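# Two-arm robot scoops pet food into two bowls

## Task

Use the scoop to move dry food into the bowls until each bowl contains 10 or more pieces, spilling as little as possible. A piece only counts as properly delivered if, after it last rested in or on the pouch, on the table or on the scoop's handle, it sat inside the scoop while the scoop was held and raised clear. Food caught between gripper fingers has to drop back into the pouch (not into the scoop) and be scooped up again from there. The task fails if either bowl ends up with more than an occasional piece that broke these rules. Both bowls must finish upright on the table. Food landing off the table counts as spill only and does not end the scene. To finish, the pouch must be left standing and the scoop, emptied, must lie on the table away from both the pouch and the bowls.

## Robot and tools

Robot: two arms, left_arm and right_arm, each with a parallel two-finger gripper and a wrist camera (cam_left_wrist, cam_right_wrist). A fixed camera, cam_high, watches the table. All images are 672x504. Fingers point along the gripper's +z axis and open and close along its y axis. end_effector_position is the spot between the finger pads, roughly 1 cm short of the tips.

Frames: the scene frame has its origin at table height, midway between the nominal arm bases. +z is up, +x reaches out over the table, and left_arm sits on the +y side. Image sides do not match these names. Each arm reports its hand pose, velocities and targets in its own base frame. Calibrated bases: left_arm at (+0.029, +0.263, +0.038) m, right_arm at (+0.025, -0.340, +0.005) m, both nearly unrotated, with up as +z. Motion offsets are expressed along the axes of that arm's current Hand target, not the base or scene axes.

Row layout, shared by execute_actions and move: 14 numbers, each in [-1, 1]. The first seven are for left_arm: dx, dy, dz, rx, ry, rz, opening. The next seven are the same for right_arm. Always send all 14, even if one arm stays still. dx to rz are offsets from the Hand target the arm had when the action or move began, not absolute poses. 1.0 equals 0.6 m of translation or 180 degrees of rotation. rx, ry, rz form a single rotation vector. The opening is absolute: +1 is fully open (0.093 m) and -1 is closed. Six zeros for an arm means it holds its current Hand target. A zero in the opening slot is a real command for half-open, so to keep a grip unchanged, resend the current value.

execute_actions(actions, cameras): actions is a list of actions. Each action is a list of up to 15 rows, and each row lasts one 1/30 s step. If fewer than 15 rows are given, the last row is held for the remaining steps. Every row in an action is measured from the pose at the start of that action. Repeating the same offset in a later action moves the arm further. An empty list returns only state and images. cameras picks which images come back: omitted, null or ["all"] gives all of them, and [] gives none.

move(target, speed, blend, opening_speed, blocking, cameras): moves each gripper in a straight line toward a target. target is one 14-number row or a list of up to 15 rows. Every row is an offset from the same starting Hand targets, not from the row before it. speed is in m/s, from 0.002 to 0.5, default 0.25, with rotation capped at twice that in rad/s. It can be one value, or one value per target. blend, in metres, rounds the corners of the path at intermediate targets. opening_speed is the rate per second on the -1 to +1 scale, minimum 0.2. With blocking=false the call returns after about 0.5 s while the motion carries on. The path does not avoid objects or the other arm. A long move is cut off at 10 s. The result includes a "move:" line showing how it ended (done, off_target, moving, held, fault) and which limits acted. limits=paced means the commanded pose was clipped, and limits=held means steps were withheld.

wait(seconds, 0 to 10): lets time pass while each arm keeps its last command. stop(): brakes a running move. zoom_image(camera, region=[x0,y0,x1,y1] in pixels, at most 504x504): gives a closer look at the latest image. read_manual returns only licence texts. finished_scene ends the scene for good.

Results: each arm shows end_effector_position (m) and end_effector_quat_wxyz in its base frame, plus a Hand target, which is the last commanded pose after clipping. The next offsets start from that Hand target. The gripper often stops short of it, and waiting does not close the gap. Sending the missing distance again does. grip_measured is the finger motor position on the -1 to +1 scale. The pads meet near -0.94, and each millimetre of held width adds about 0.0208, so a reading near -1 does not prove that nothing is held. Joint torques, joint velocities ("within noise" means at rest) and step readings of position also appear. Tool commands lists the commands currently in force.

Controller behaviour: at each step the command is clipped to within 100 mm and 20 degrees of the measured pose. Friction and weight can leave the gripper low, short or tilted, especially at long reach. Small moves may do nothing or go sideways, so check the pose and tilt after every move and correct them. Avoid paths that pass close to an arm's own base, because they can flip the shoulder posture. Go around the base instead.

Avoid: fast moves into contact, targets placed far beyond a contact (they press hard), and arm-to-arm collisions, which can end the scene and fail it. Also avoid dropping or throwing things, bowls tipping over, and the pouch falling. Anything that leaves the table and stays off it ends the scene. To stop an arm pushing against something, command its target back past the gripper. Keep motors cool: long holds, stretched-out poses and pushing against unreachable poses heat them. A MOTOR HOT warning comes at 75 °C, and at 90 °C the arm folds up and is disabled. Time spent thinking lets the scene run on, and loose objects may occasionally get a small nudge.

Each tool is called after "Call:" as name(argument=value, ...) on one line, values as JSON.

## Session

Call:
execute_actions(actions=[])

Scene clock: 0.00 s.
left_arm: end_effector_position=(+0.3701, -0.0024, +0.4100) grip_measured=+1.000 end_effector_quat_wxyz=(+0.714, -0.003, +0.700, -0.004) | right_arm: end_effector_position=(+0.3471, -0.2080, +0.3950) grip_measured=-0.661 end_effector_quat_wxyz=(+0.558, +0.561, +0.409, +0.454)
Joint positions: left_arm=[-0.011 1.03 1.053 -0.003 -0.009 -0.01 0.093] | right_arm=[-0.73 1.193 1.06 0.174 -0.471 1.643 0.013]
Joint velocities: within noise
Joint torques (N m): no reading
Heat: left arm: 28 °C; right arm: 25 °C.
Hand target: left_arm +0.3686, -0.0023, +0.4157; +0.718, -0.003, +0.696, -0.004 | right_arm +0.3451, -0.2063, +0.4057; +0.569, +0.550, +0.407, +0.456
Tool commands: left_gripper/opening=+1.0 right_gripper/opening=-0.933676

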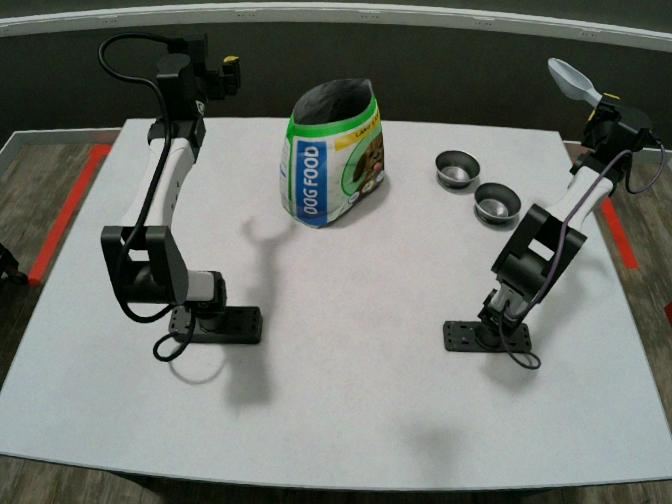

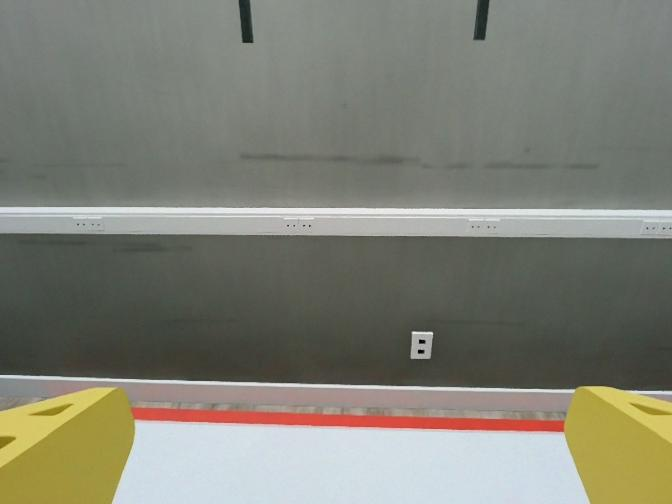

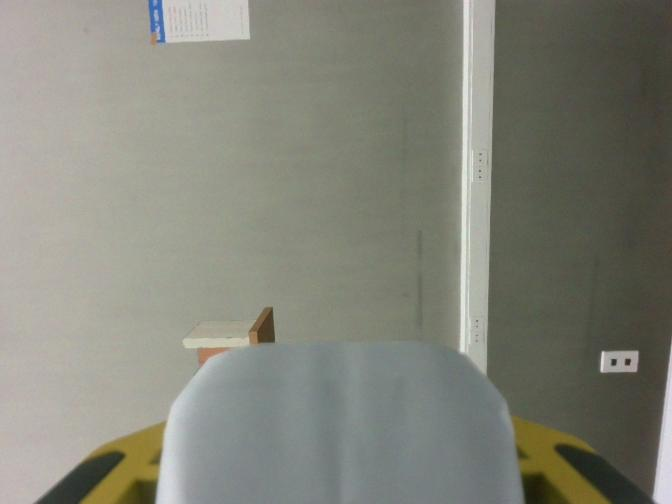

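Call:
zoom_image(camera="cam_high", region=[250, 60, 430, 240])

Call:
zoom_image(camera="cam_high", region=[500, 40, 672, 212])

Call:
zoom_image(camera="cam_high", region=[420, 140, 540, 230])

Scaled by 2.800 from the camera's 672x504 image, which has a finer 960x720 frame.

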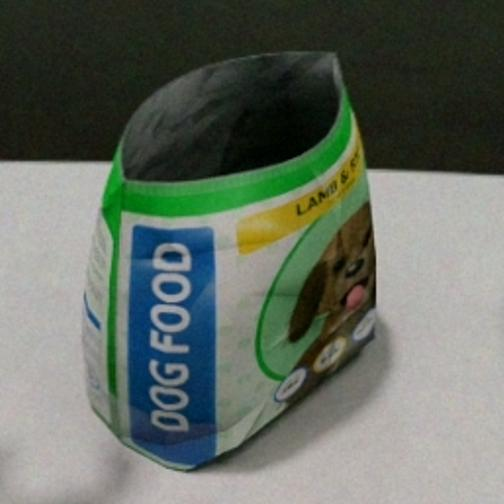

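Scaled by 2.930 from the camera's 672x504 image, which has a finer 960x720 frame.

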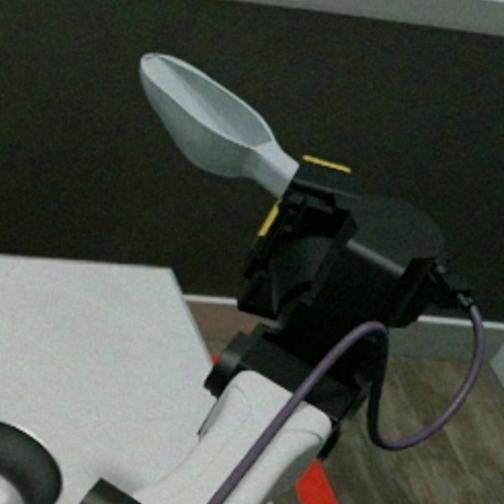

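Scaled by 4.200 from the camera's 672x504 image, which has a finer 960x720 frame.

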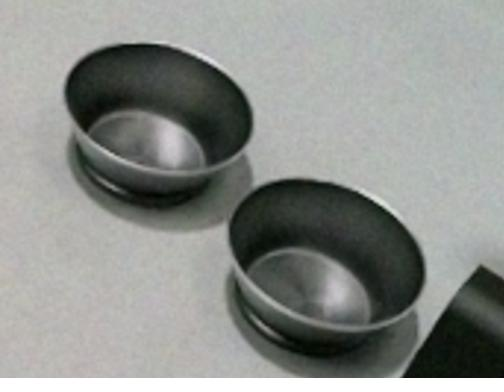

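Call:
zoom_image(camera="cam_right_wrist", region=[100, 280, 600, 504])

Call:
zoom_image(camera="cam_high", region=[540, 50, 650, 135])

Scaled by 1.008 from the camera's 672x504 image, which has a finer 960x720 frame.

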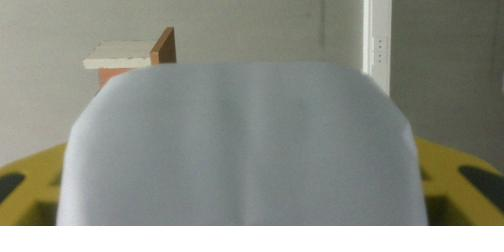

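Scaled by 4.582 from the camera's 672x504 image, which has a finer 960x720 frame.

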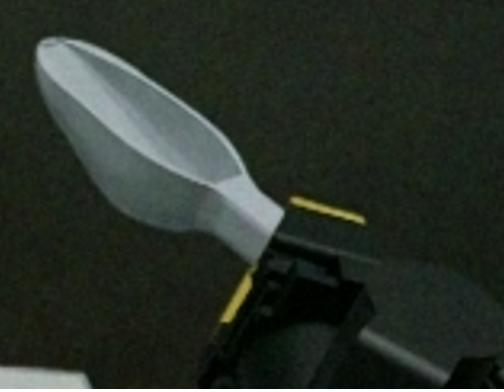

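Call:
move(target=[-0.05,-0.25,-0.05,0.158,0.245,0.066,1,0,0,0,0,0,0,-0.933676])

Scene clock: 62.73 s.
left_arm: end_effector_position=(+0.3384, -0.1478, +0.4486) grip_measured=+1.000 end_effector_quat_wxyz=(+0.421, +0.226, +0.872, -0.102) | right_arm: end_effector_position=(+0.3471, -0.2080, +0.3950) grip_measured=-0.661 end_effector_quat_wxyz=(+0.558, +0.561, +0.409, +0.454)
Joint positions: left_arm=[-0.368 1.771 2.658 -1.565 0.095 0.092 0.093] | right_arm=[-0.73 1.193 1.06 0.174 -0.471 1.643 0.013]
Joint velocities: within noise
Joint torques (N m): left_arm=[-0.88 -4.23 4.92 1.72 0.23 0.15] | right_arm=[-0.23 -6 8.43 2.41 0.11 -0.22]
Heat: left arm: 33 °C; right arm: 34 °C.
Hand target: left_arm +0.3374, -0.1520, +0.4462; +0.384, +0.240, +0.886, -0.100 | right_arm +0.3451, -0.2063, +0.4057; +0.569, +0.550, +0.407, +0.456
Off the commanded pose: left_arm 0.005 m, 5 deg | right_arm 0.011 m, 2 deg.
joint sent to its limit (left arm) — joint 4 (wrist pitch), lower limit. The joint targets are off in orientation, not in position.
move: off_target (left_arm, right_arm)

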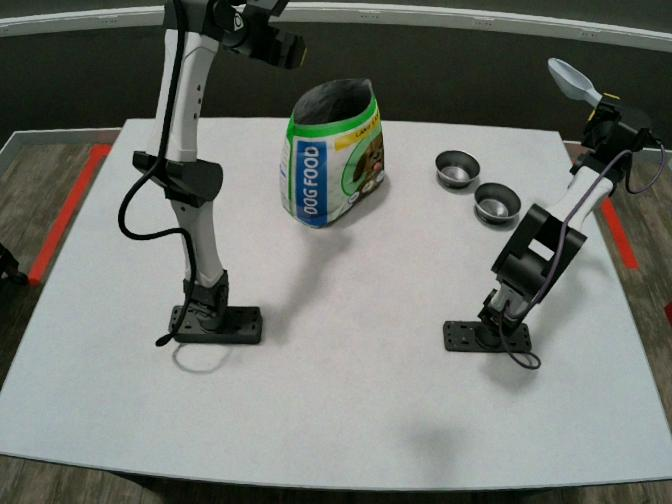

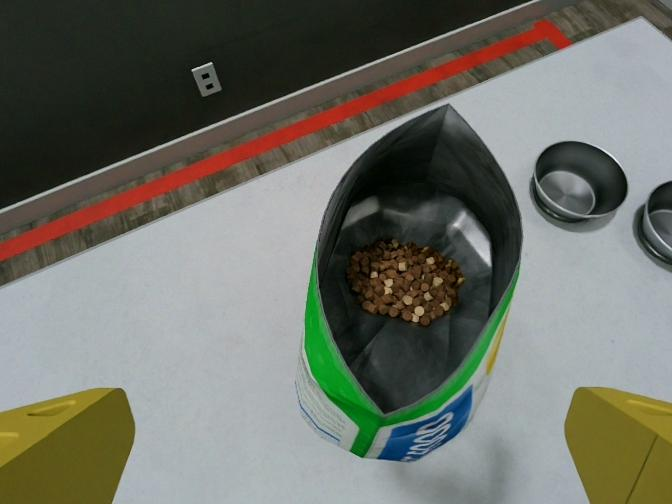

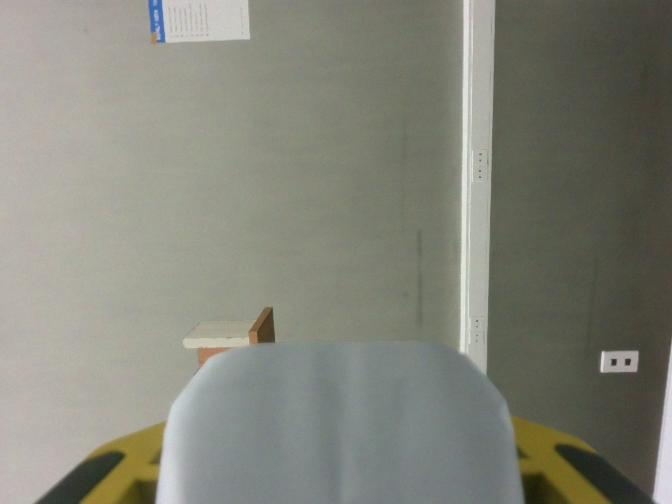

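Call:
move(target=[0.0337,-0.2497,0.0255,0.2625,-0.1203,0.1587,1,0.239,-0.0507,-0.1355,0,0,0,-0.933676])

Scene clock: 167.70 s.
left_arm: end_effector_position=(+0.2621, -0.2771, +0.4188) grip_measured=+1.000 end_effector_quat_wxyz=(+0.418, +0.546, +0.615, -0.386) | right_arm: end_effector_position=(+0.3070, -0.0475, +0.3792) grip_measured=-0.661 end_effector_quat_wxyz=(+0.567, +0.551, +0.405, +0.459)
Joint positions: left_arm=[-0.454 1.521 1.889 -0.988 0.921 0.5 0.093] | right_arm=[-0.032 0.757 0.792 0.031 0.225 1.603 0.013]
Joint velocities: within noise
Joint torques (N m): left_arm=[-0.87 -5.33 4.92 1.83 0.51 0.15] | right_arm=[0.5 -2.03 5.9 2.3 0.15 -0.3]
Heat: left arm: 35 °C; right arm: 38 °C.
Hand target: left_arm +0.2600, -0.2800, +0.4199; +0.423, +0.553, +0.604, -0.388 | right_arm +0.3051, -0.0463, +0.3758; +0.569, +0.550, +0.407, +0.456
Off the commanded pose: left_arm 0.004 m, 1 deg | right_arm 0.004 m, 0 deg.
move: done

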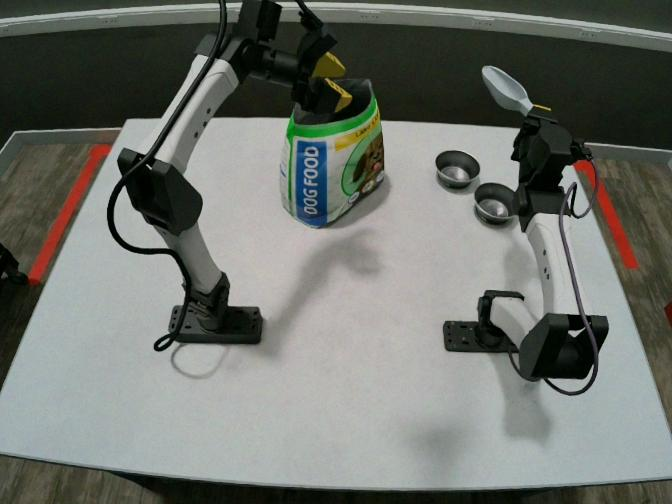

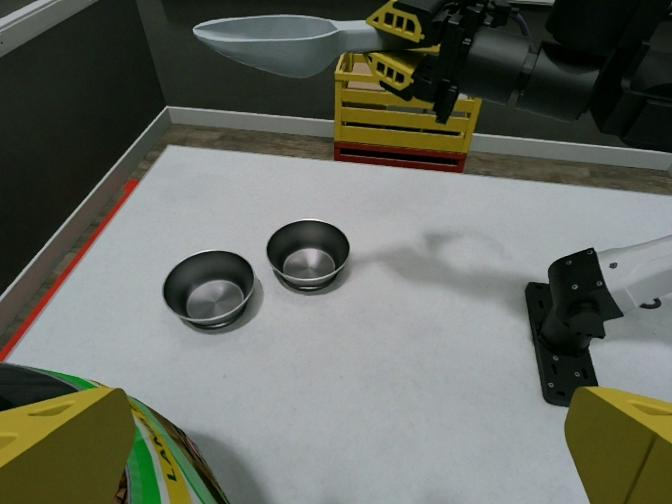

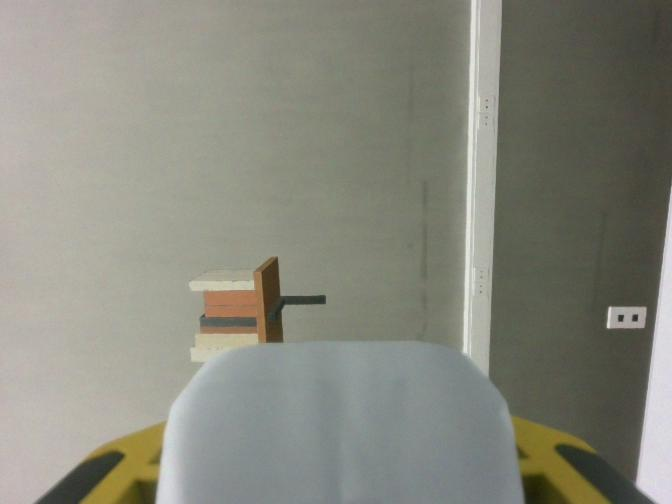

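Call:
zoom_image(camera="cam_left_wrist", region=[180, 0, 480, 140])

Call:
zoom_image(camera="cam_high", region=[460, 50, 620, 200])

Scaled by 1.680 from the camera's 672x504 image, which has a finer 960x720 frame.

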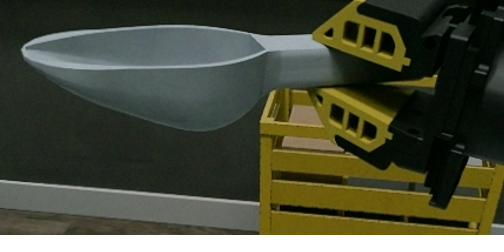

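Scaled by 3.150 from the camera's 672x504 image, which has a finer 960x720 frame.

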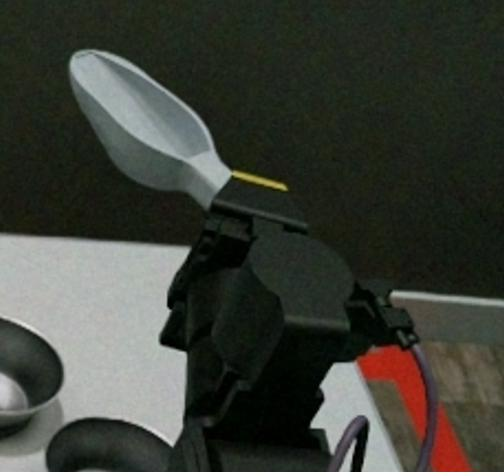

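Call:
move(target=[0,0,0,0,0,0,1,0.249,-0.0997,-0.159,0,0,0,-0.933676])

Call:
zoom_image(camera="cam_left_wrist", region=[150, 50, 550, 350])

Scene clock: 223.63 s.
left_arm: end_effector_position=(+0.2621, -0.2772, +0.4190) grip_measured=+1.000 end_effector_quat_wxyz=(+0.419, +0.546, +0.614, -0.386) | right_arm: end_effector_position=(+0.2550, +0.1229, +0.3214) grip_measured=-0.661 end_effector_quat_wxyz=(+0.565, +0.552, +0.404, +0.461)
Joint positions: left_arm=[-0.454 1.521 1.889 -0.988 0.922 0.5 0.093] | right_arm=[1.061 0.958 0.57 0.636 1.308 1.382 0.013]
Joint velocities: within noise
Joint torques (N m): left_arm=[-0.87 -5.33 4.96 1.84 0.52 0.15] | right_arm=[0.06 -1.21 5.53 1.73 -0.02 -0.3]
Heat: left arm: 35 °C; right arm: 36 °C.
Hand target: left_arm +0.2600, -0.2800, +0.4199; +0.423, +0.553, +0.604, -0.388 | right_arm +0.2550, +0.1238, +0.3161; +0.569, +0.550, +0.407, +0.456
Off the commanded pose: left_arm 0.004 m, 1 deg | right_arm 0.005 m, 1 deg.
move: done

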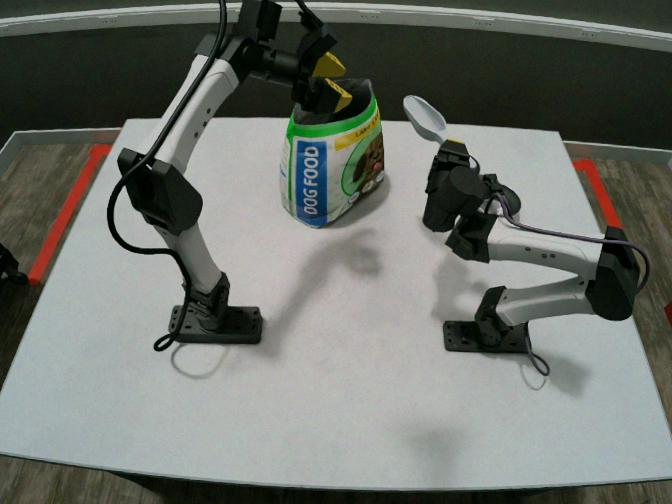

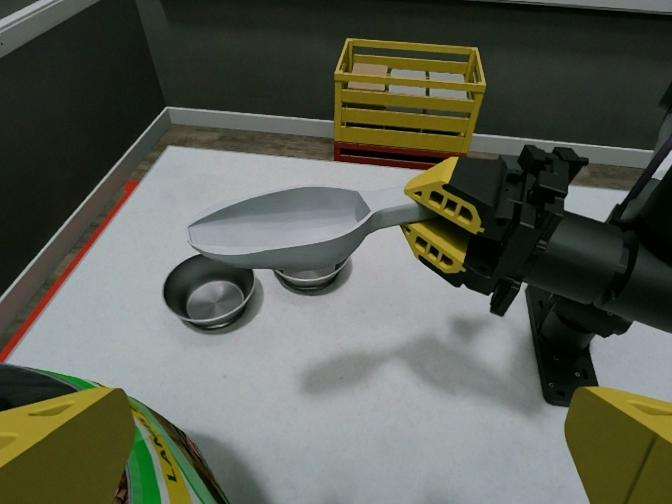

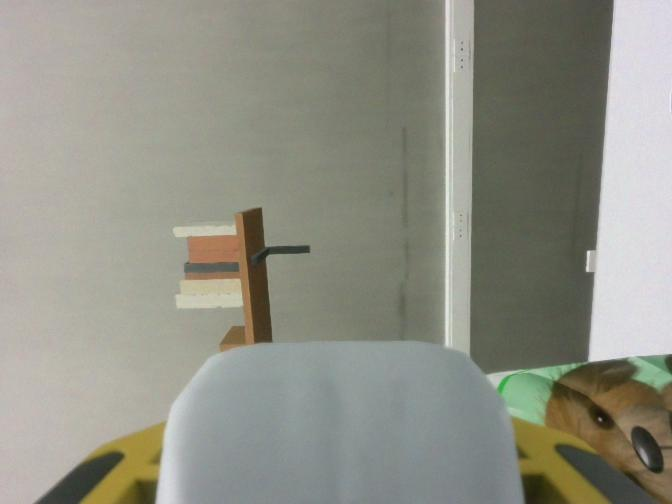

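Scaled by 1.260 from the camera's 672x504 image, which has a finer 960x720 frame.

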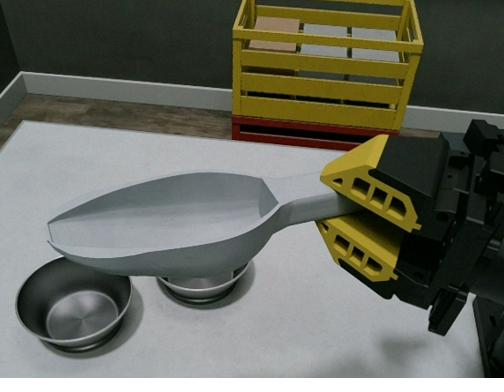

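Call:
move(target=[[0.1287,0.022,-0.2674,-0.1978,-0.107,-0.0345,1,-0.2978,0.0303,0.0717,0,0,0,-0.933676],[0.322,0.0753,-0.165,-0.1978,-0.107,-0.0345,1,-0.2978,0.0303,0.0717,0,0,0,-0.933676]], blend=0.03)

Scene clock: 343.13 s.
left_arm: end_effector_position=(+0.2897, -0.1158, +0.2765) grip_measured=+1.000 end_effector_quat_wxyz=(+0.645, +0.297, +0.641, -0.289) | right_arm: end_effector_position=(+0.2533, -0.0601, +0.3120) grip_measured=-0.661 end_effector_quat_wxyz=(+0.561, +0.559, +0.418, +0.446)
Joint positions: left_arm=[0.063 0.907 0.487 0.42 0.918 0.013 0.093] | right_arm=[-0.188 0.428 0.522 -0.067 0.07 1.599 0.013]
Joint velocities: within noise
Joint torques (N m): left_arm=[-1.06 -0.84 5.74 2.01 -0.04 -0.06] | right_arm=[-0.92 1.25 10.44 2.35 0.01 -0.14]
Heat: left arm: 37 °C; right arm: 34 °C.
Hand target: left_arm +0.2909, -0.1176, +0.2721; +0.643, +0.294, +0.644, -0.293 | right_arm +0.2501, -0.0603, +0.3300; +0.569, +0.550, +0.407, +0.456
Off the commanded pose: left_arm 0.005 m, 1 deg | right_arm 0.018 m, 2 deg.
move: off_target (right_arm)

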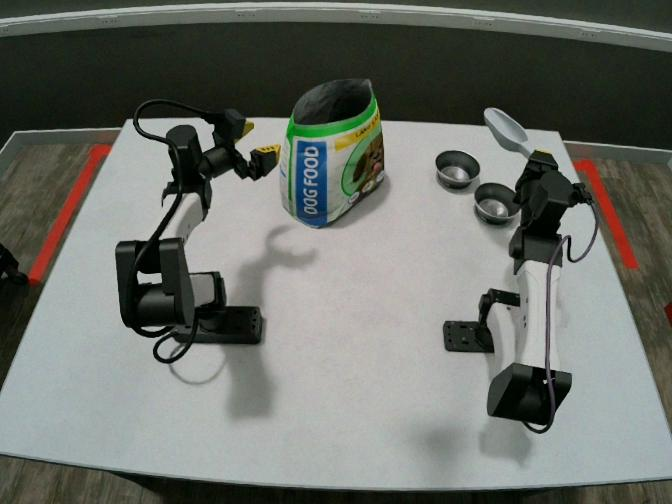

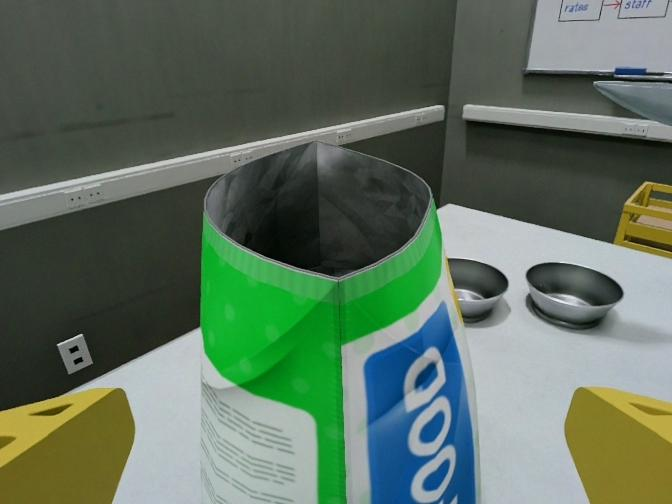

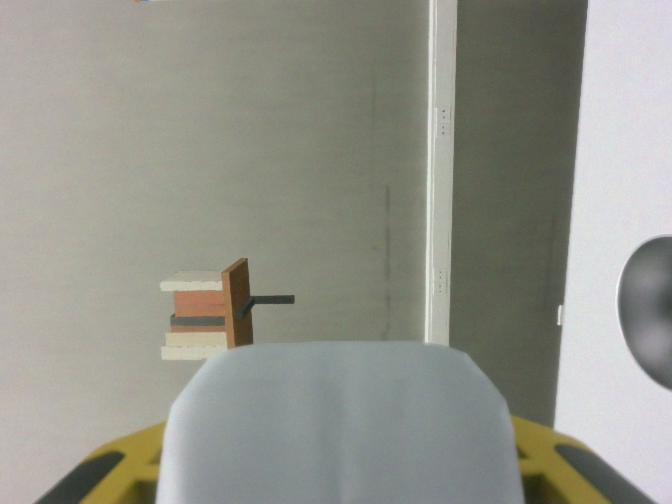

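Call:
move(target=[0.048,-0.0015,0.179,-0.0256,0,0,1,0,0,0,0,0,0,-0.933676], speed=0.12)

Scene clock: 397.00 s.
left_arm: end_effector_position=(+0.3550, -0.1952, +0.2317) grip_measured=+1.000 end_effector_quat_wxyz=(+0.644, +0.270, +0.665, -0.265) | right_arm: end_effector_position=(+0.2534, -0.0600, +0.3118) grip_measured=-0.661 end_effector_quat_wxyz=(+0.560, +0.559, +0.418, +0.446)
Joint positions: left_arm=[-0.318 1.332 0.547 0.75 0.456 0.01 0.093] | right_arm=[-0.188 0.428 0.522 -0.068 0.069 1.599 0.013]
Joint velocities: within noise
Joint torques (N m): left_arm=[-0.88 -3.04 8.47 2.29 0.01 -0.06] | right_arm=[-0.95 1.26 10.43 2.35 0.02 -0.13]
Heat: left arm: 40 °C; right arm: 40 °C.
Hand target: left_arm +0.3606, -0.1992, +0.2431; +0.654, +0.268, +0.655, -0.267 | right_arm +0.2501, -0.0603, +0.3299; +0.569, +0.550, +0.407, +0.456
Off the commanded pose: left_arm 0.013 m, 2 deg | right_arm 0.018 m, 2 deg.
move: off_target (left_arm, right_arm)

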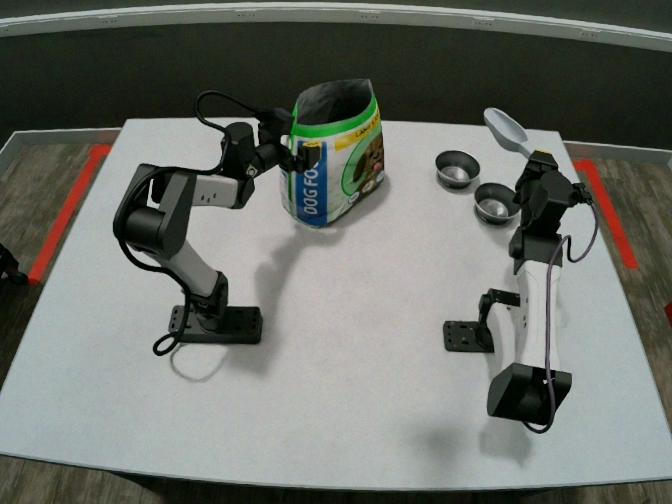

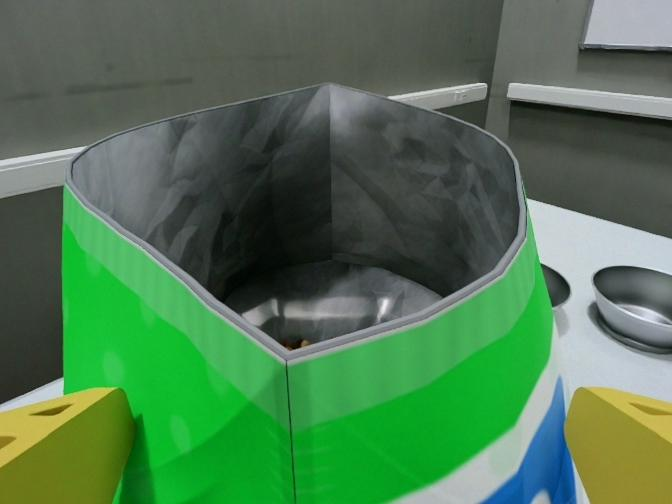

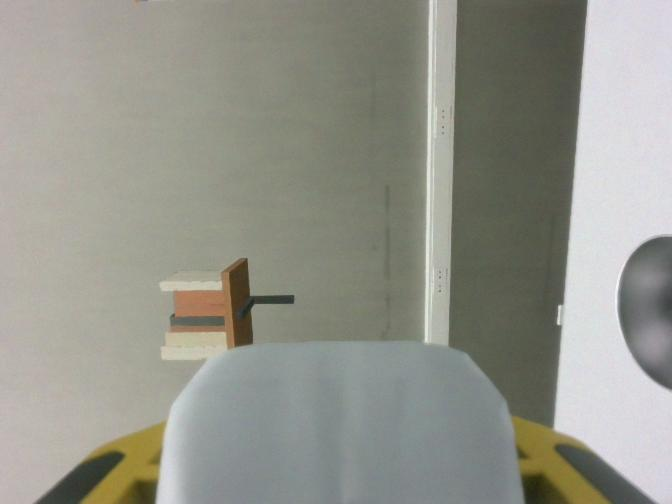

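Call:
move(target=[[-0.0217,0.01,0.02,0,0,0,1,0,0,0,0,0,0,-0.933676],[-0.0217,0.01,0.02,0,0,0,-0.6,0,0,0,0,0,0,-0.933676]], speed=0.1)

Scene clock: 405.20 s.
left_arm: end_effector_position=(+0.3692, -0.1996, +0.2545) grip_measured=-0.598 end_effector_quat_wxyz=(+0.658, +0.270, +0.652, -0.263) | right_arm: end_effector_position=(+0.2534, -0.0600, +0.3118) grip_measured=-0.661 end_effector_quat_wxyz=(+0.560, +0.559, +0.418, +0.446)
Joint positions: left_arm=[-0.318 1.361 0.633 0.733 0.454 0.01 0.017] | right_arm=[-0.188 0.428 0.522 -0.068 0.069 1.6 0.013]
Joint velocities: within noise
Joint torques (N m): left_arm=[-0.84 -3.32 8.24 1.92 0.03 -0.06] | right_arm=[-0.91 1.26 10.43 2.36 0.02 -0.14]
Heat: left arm: 41 °C; right arm: 41 °C.
Hand target: left_arm +0.3734, -0.2034, +0.2561; +0.654, +0.268, +0.655, -0.267 | right_arm +0.2501, -0.0603, +0.3299; +0.569, +0.550, +0.407, +0.457
Off the commanded pose: left_arm 0.006 m, 1 deg | right_arm 0.018 m, 2 deg.
move: off_target (right_arm)

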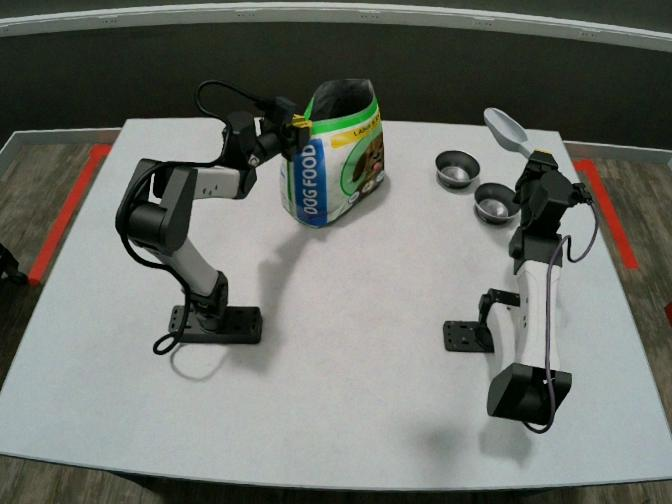

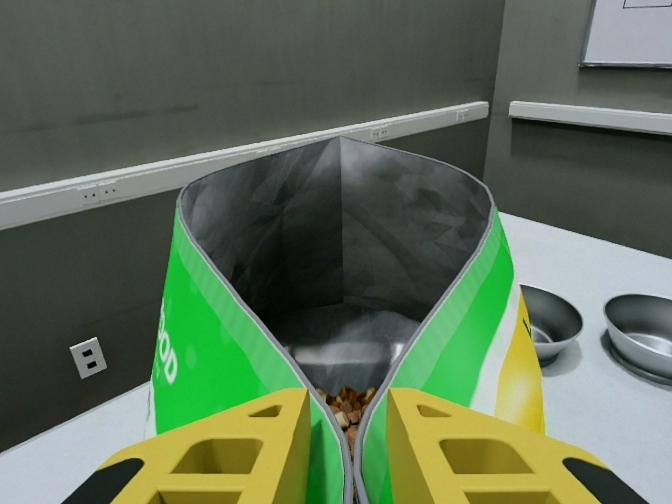

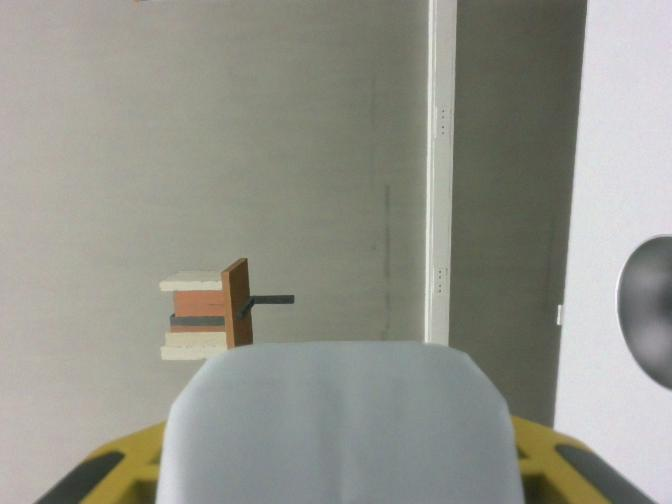

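Call:
move(target=[0,0,0,0,0,0,-1,0,0,0,0,0,0,-0.933676], opening_speed=0.5)

Scene clock: 412.30 s.
left_arm: end_effector_position=(+0.3696, -0.1996, +0.2490) grip_measured=-0.971 end_effector_quat_wxyz=(+0.650, +0.269, +0.660, -0.263) | right_arm: end_effector_position=(+0.2534, -0.0600, +0.3117) grip_measured=-0.661 end_effector_quat_wxyz=(+0.560, +0.559, +0.418, +0.446)
Joint positions: left_arm=[-0.318 1.364 0.633 0.714 0.454 0.01 0] | right_arm=[-0.188 0.428 0.522 -0.068 0.069 1.6 0.013]
Joint velocities: within noise
Joint torques (N m): left_arm=[-0.85 -3.67 8.21 2.12 0.02 -0.05] | right_arm=[-0.94 1.26 10.43 2.35 0.02 -0.14]
Heat: left arm: 41 °C; right arm: 41 °C.
Hand target: left_arm +0.3734, -0.2033, +0.2562; +0.654, +0.268, +0.655, -0.267 | right_arm +0.2501, -0.0603, +0.3299; +0.569, +0.550, +0.407, +0.456
Off the commanded pose: left_arm 0.009 m, 1 deg | right_arm 0.019 m, 2 deg.
move: off_target (right_arm)

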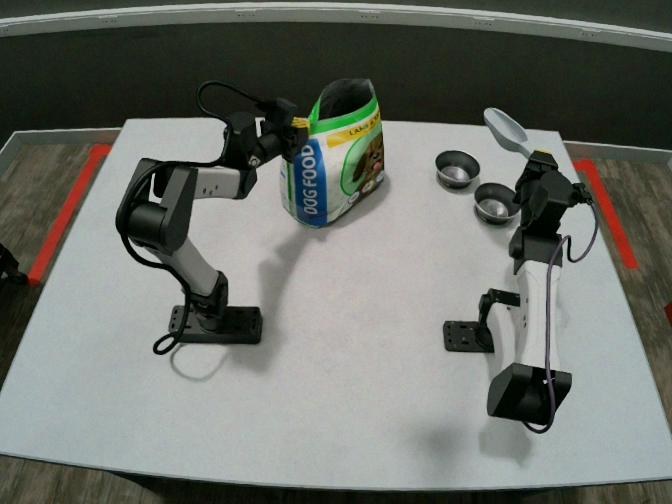

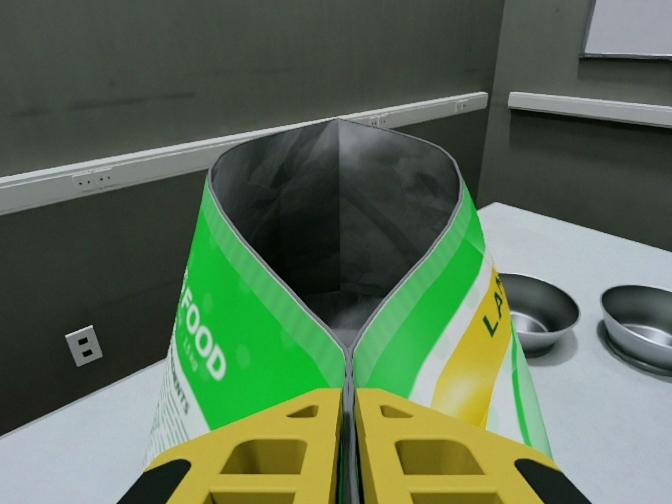

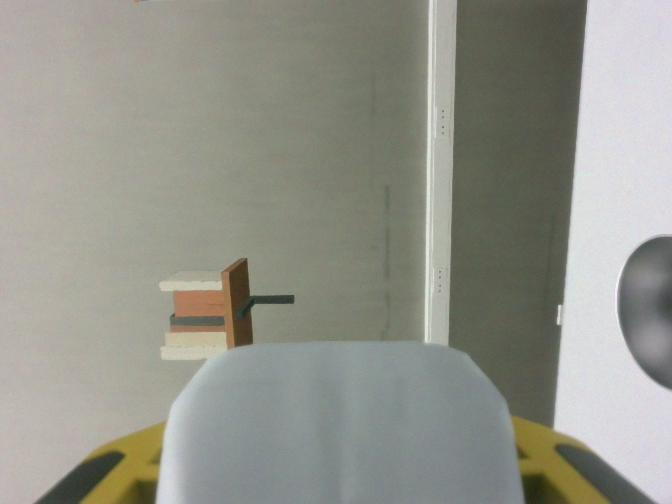

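Call:
move(target=[-0.01,0.152,0.042,0,0,0,-1,0,0,0,0,0,0,-0.933676], speed=0.07)

Scene clock: 421.93 s.
left_arm: end_effector_position=(+0.4258, -0.1755, +0.2430) grip_measured=-0.971 end_effector_quat_wxyz=(+0.613, +0.297, +0.661, -0.315) | right_arm: end_effector_position=(+0.2534, -0.0600, +0.3117) grip_measured=-0.661 end_effector_quat_wxyz=(+0.560, +0.559, +0.418, +0.446)
Joint positions: left_arm=[-0.137 1.603 0.864 0.668 0.759 -0.005 0] | right_arm=[-0.188 0.428 0.522 -0.068 0.069 1.6 0.013]
Joint velocities: within noise
Joint torques (N m): left_arm=[1.88 -4.82 9.95 2.39 -0.98 0.11] | right_arm=[-0.94 1.26 10.44 2.36 0.02 -0.14]
Heat: left arm: 41 °C; right arm: 42 °C.
Hand target: left_arm +0.4553, -0.1558, +0.2622; +0.654, +0.268, +0.655, -0.267 | right_arm +0.2501, -0.0603, +0.3299; +0.569, +0.550, +0.407, +0.456
Off the commanded pose: left_arm 0.040 m, 8 deg | right_arm 0.018 m, 2 deg.
move: off_target (left_arm, right_arm)

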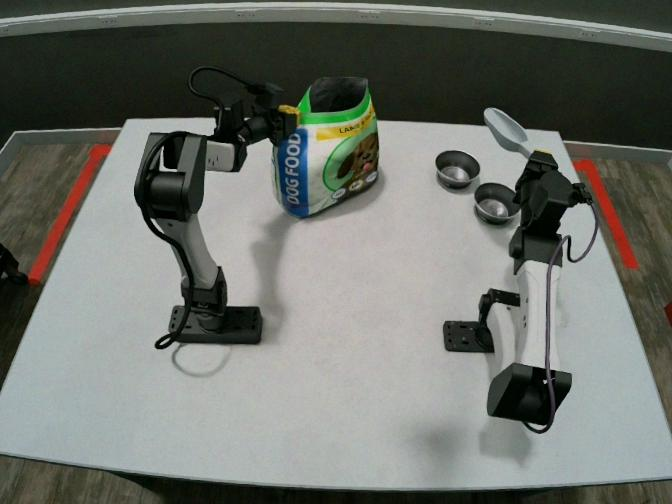

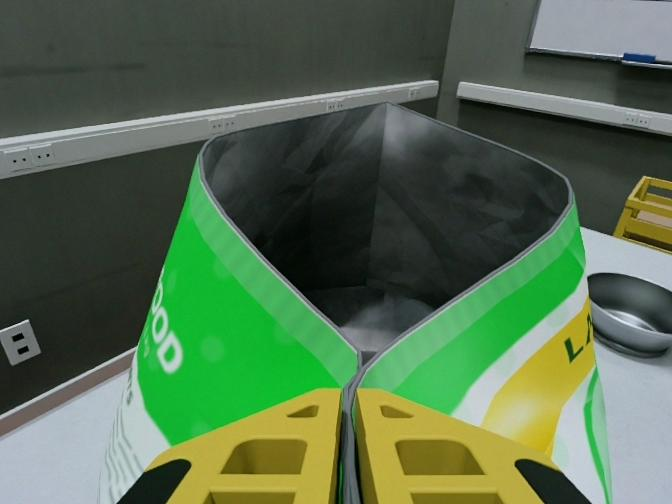

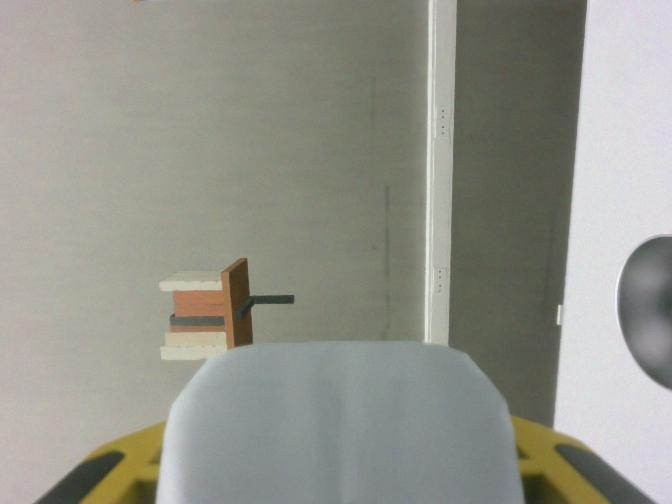

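Call:
move(target=[-0.08,0,0,0,0,0,-1,0,0,0,0,0,0,-0.933676], speed=0.07)

Scene clock: 429.40 s.
left_arm: end_effector_position=(+0.4377, -0.1686, +0.2476) grip_measured=-0.971 end_effector_quat_wxyz=(+0.576, +0.270, +0.705, -0.314) | right_arm: end_effector_position=(+0.2534, -0.0600, +0.3117) grip_measured=-0.661 end_effector_quat_wxyz=(+0.560, +0.559, +0.418, +0.446)
Joint positions: left_arm=[-0.125 1.589 0.973 0.428 0.731 -0.006 0] | right_arm=[-0.188 0.428 0.522 -0.068 0.069 1.6 0.013]
Joint velocities: within noise
Joint torques (N m): left_arm=[0.81 -10.3 11.06 2.87 -0.63 0.1] | right_arm=[-0.9 1.28 10.43 2.36 0.02 -0.14]
Heat: left arm: 42 °C; right arm: 42 °C.
Hand target: left_arm +0.4552, -0.1559, +0.3102; +0.654, +0.268, +0.655, -0.267 | right_arm +0.2501, -0.0603, +0.3299; +0.569, +0.550, +0.407, +0.456
Off the commanded pose: left_arm 0.066 m, 12 deg | right_arm 0.018 m, 2 deg.
move: off_target (left_arm, right_arm)

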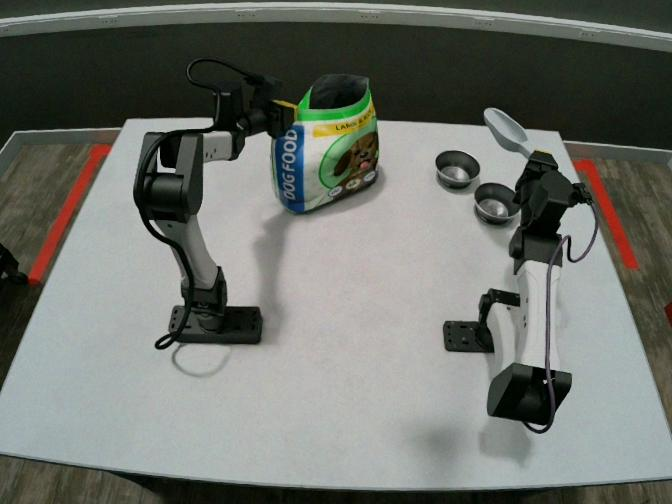

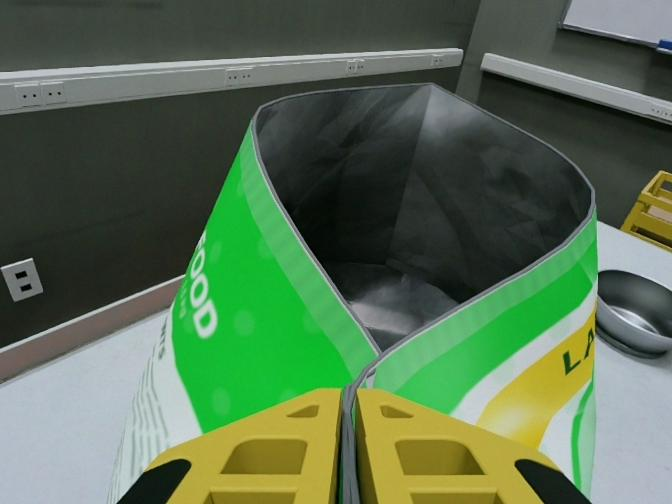

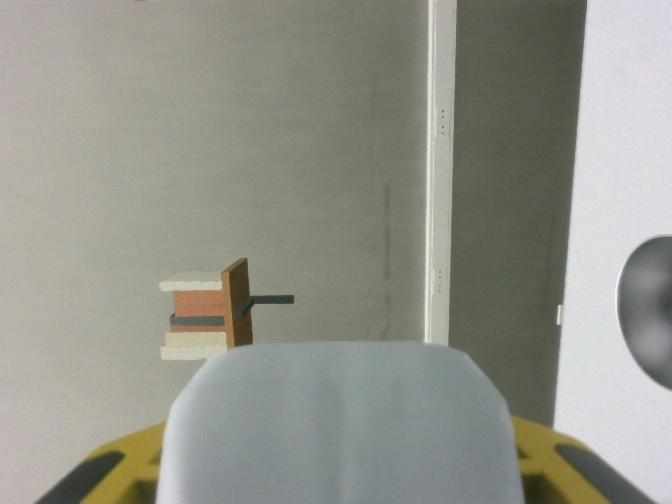

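Call:
move(target=[0,0.14,0.03,0,0,0,-1,0,0,0,0,0,0,-0.933676], speed=0.07)

Scene clock: 444.43 s.
left_arm: end_effector_position=(+0.4940, -0.1278, +0.2489) grip_measured=-0.971 end_effector_quat_wxyz=(+0.564, +0.262, +0.710, -0.329) | right_arm: end_effector_position=(+0.2534, -0.0600, +0.3117) grip_measured=-0.661 end_effector_quat_wxyz=(+0.560, +0.559, +0.418, +0.446)
Joint positions: left_arm=[0.002 1.789 1.222 0.337 0.87 0.002 0] | right_arm=[-0.188 0.428 0.522 -0.068 0.069 1.6 0.013]
Joint velocities: within noise
Joint torques (N m): left_arm=[1.77 -8.79 12.72 3.34 -0.58 0.09] | right_arm=[-0.94 1.25 10.43 2.36 0.02 -0.14]
Heat: left arm: 45 °C; right arm: 43 °C.
Hand target: left_arm +0.5269, -0.1085, +0.3103; +0.654, +0.268, +0.655, -0.267 | right_arm +0.2501, -0.0603, +0.3300; +0.569, +0.550, +0.407, +0.457
Off the commanded pose: left_arm 0.072 m, 14 deg | right_arm 0.019 m, 2 deg.
move: off_target (left_arm, right_arm)

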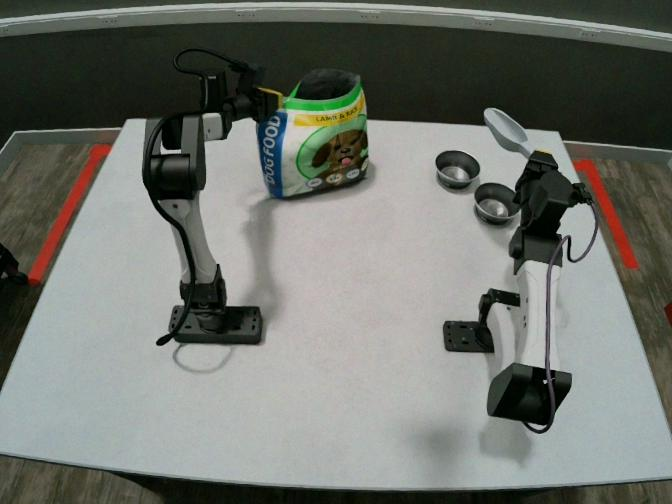

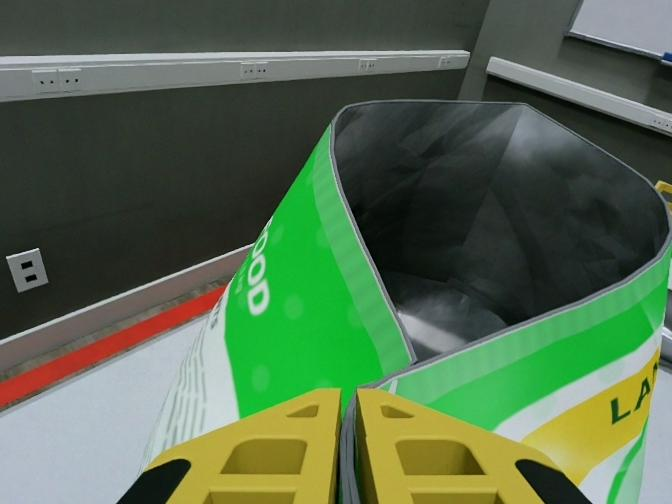

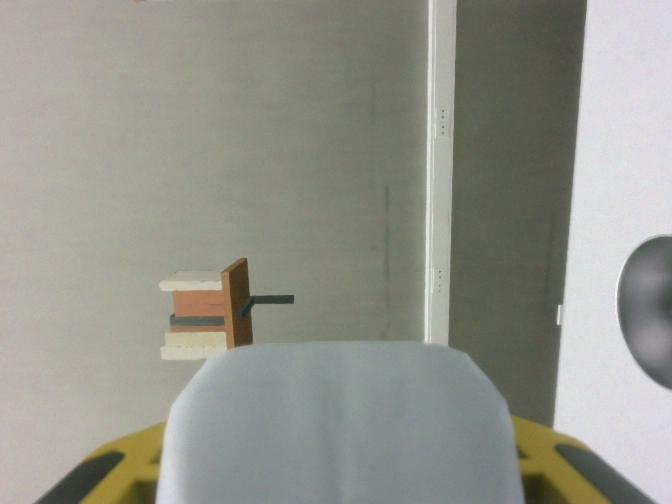

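Call:
move(target=[0.04,-0.034,-0.037,-0.139,0,0,-1,0,0,0,0,0,0,-0.933676], speed=0.1)

Scene clock: 466.83 s.
left_arm: end_effector_position=(+0.4946, -0.1220, +0.2323) grip_measured=-0.971 end_effector_quat_wxyz=(+0.634, +0.144, +0.745, -0.148) | right_arm: end_effector_position=(+0.2534, -0.0600, +0.3116) grip_measured=-0.661 end_effector_quat_wxyz=(+0.560, +0.560, +0.418, +0.446)
Joint positions: left_arm=[-0.156 1.666 0.99 0.517 0.261 0.003 0] | right_arm=[-0.188 0.428 0.522 -0.069 0.069 1.6 0.013]
Joint velocities: within noise
Joint torques (N m): left_arm=[0.08 -11.79 7.1 3.13 -0.76 -0.03] | right_arm=[-0.92 1.28 10.4 2.35 0.02 -0.15]
Heat: left arm: 49 °C; right arm: 44 °C.
Hand target: left_arm +0.4967, -0.1074, +0.2864; +0.697, +0.120, +0.697, -0.118 | right_arm +0.2501, -0.0603, +0.3299; +0.569, +0.550, +0.407, +0.456
Off the commanded pose: left_arm 0.056 m, 10 deg | right_arm 0.019 m, 2 deg.
move: off_target (left_arm, right_arm)

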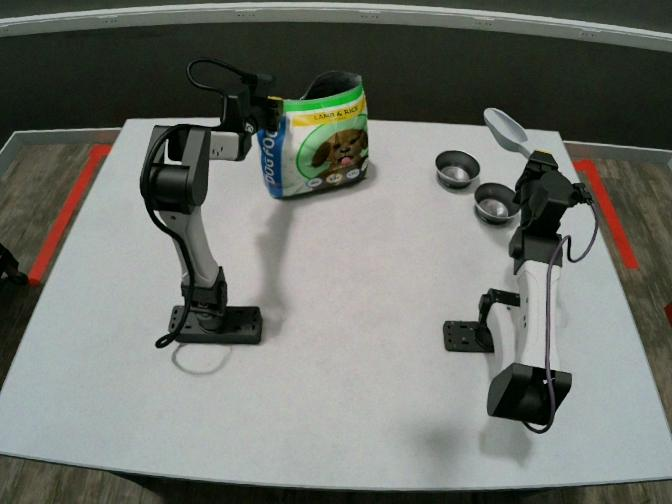

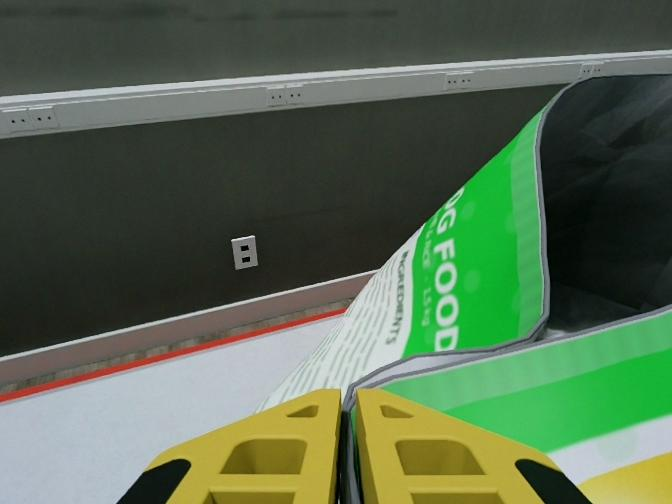

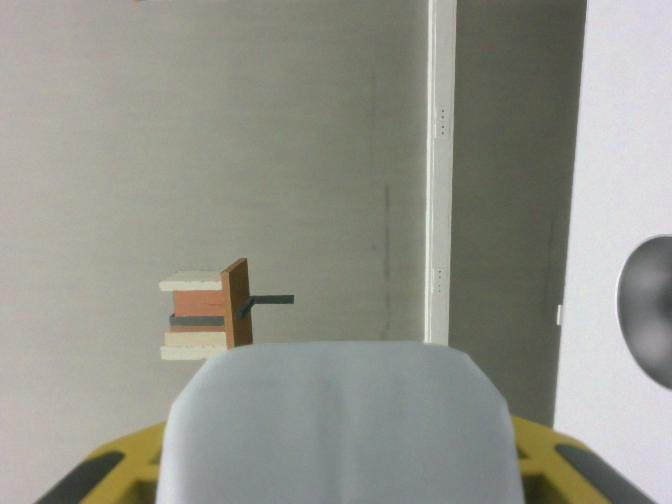

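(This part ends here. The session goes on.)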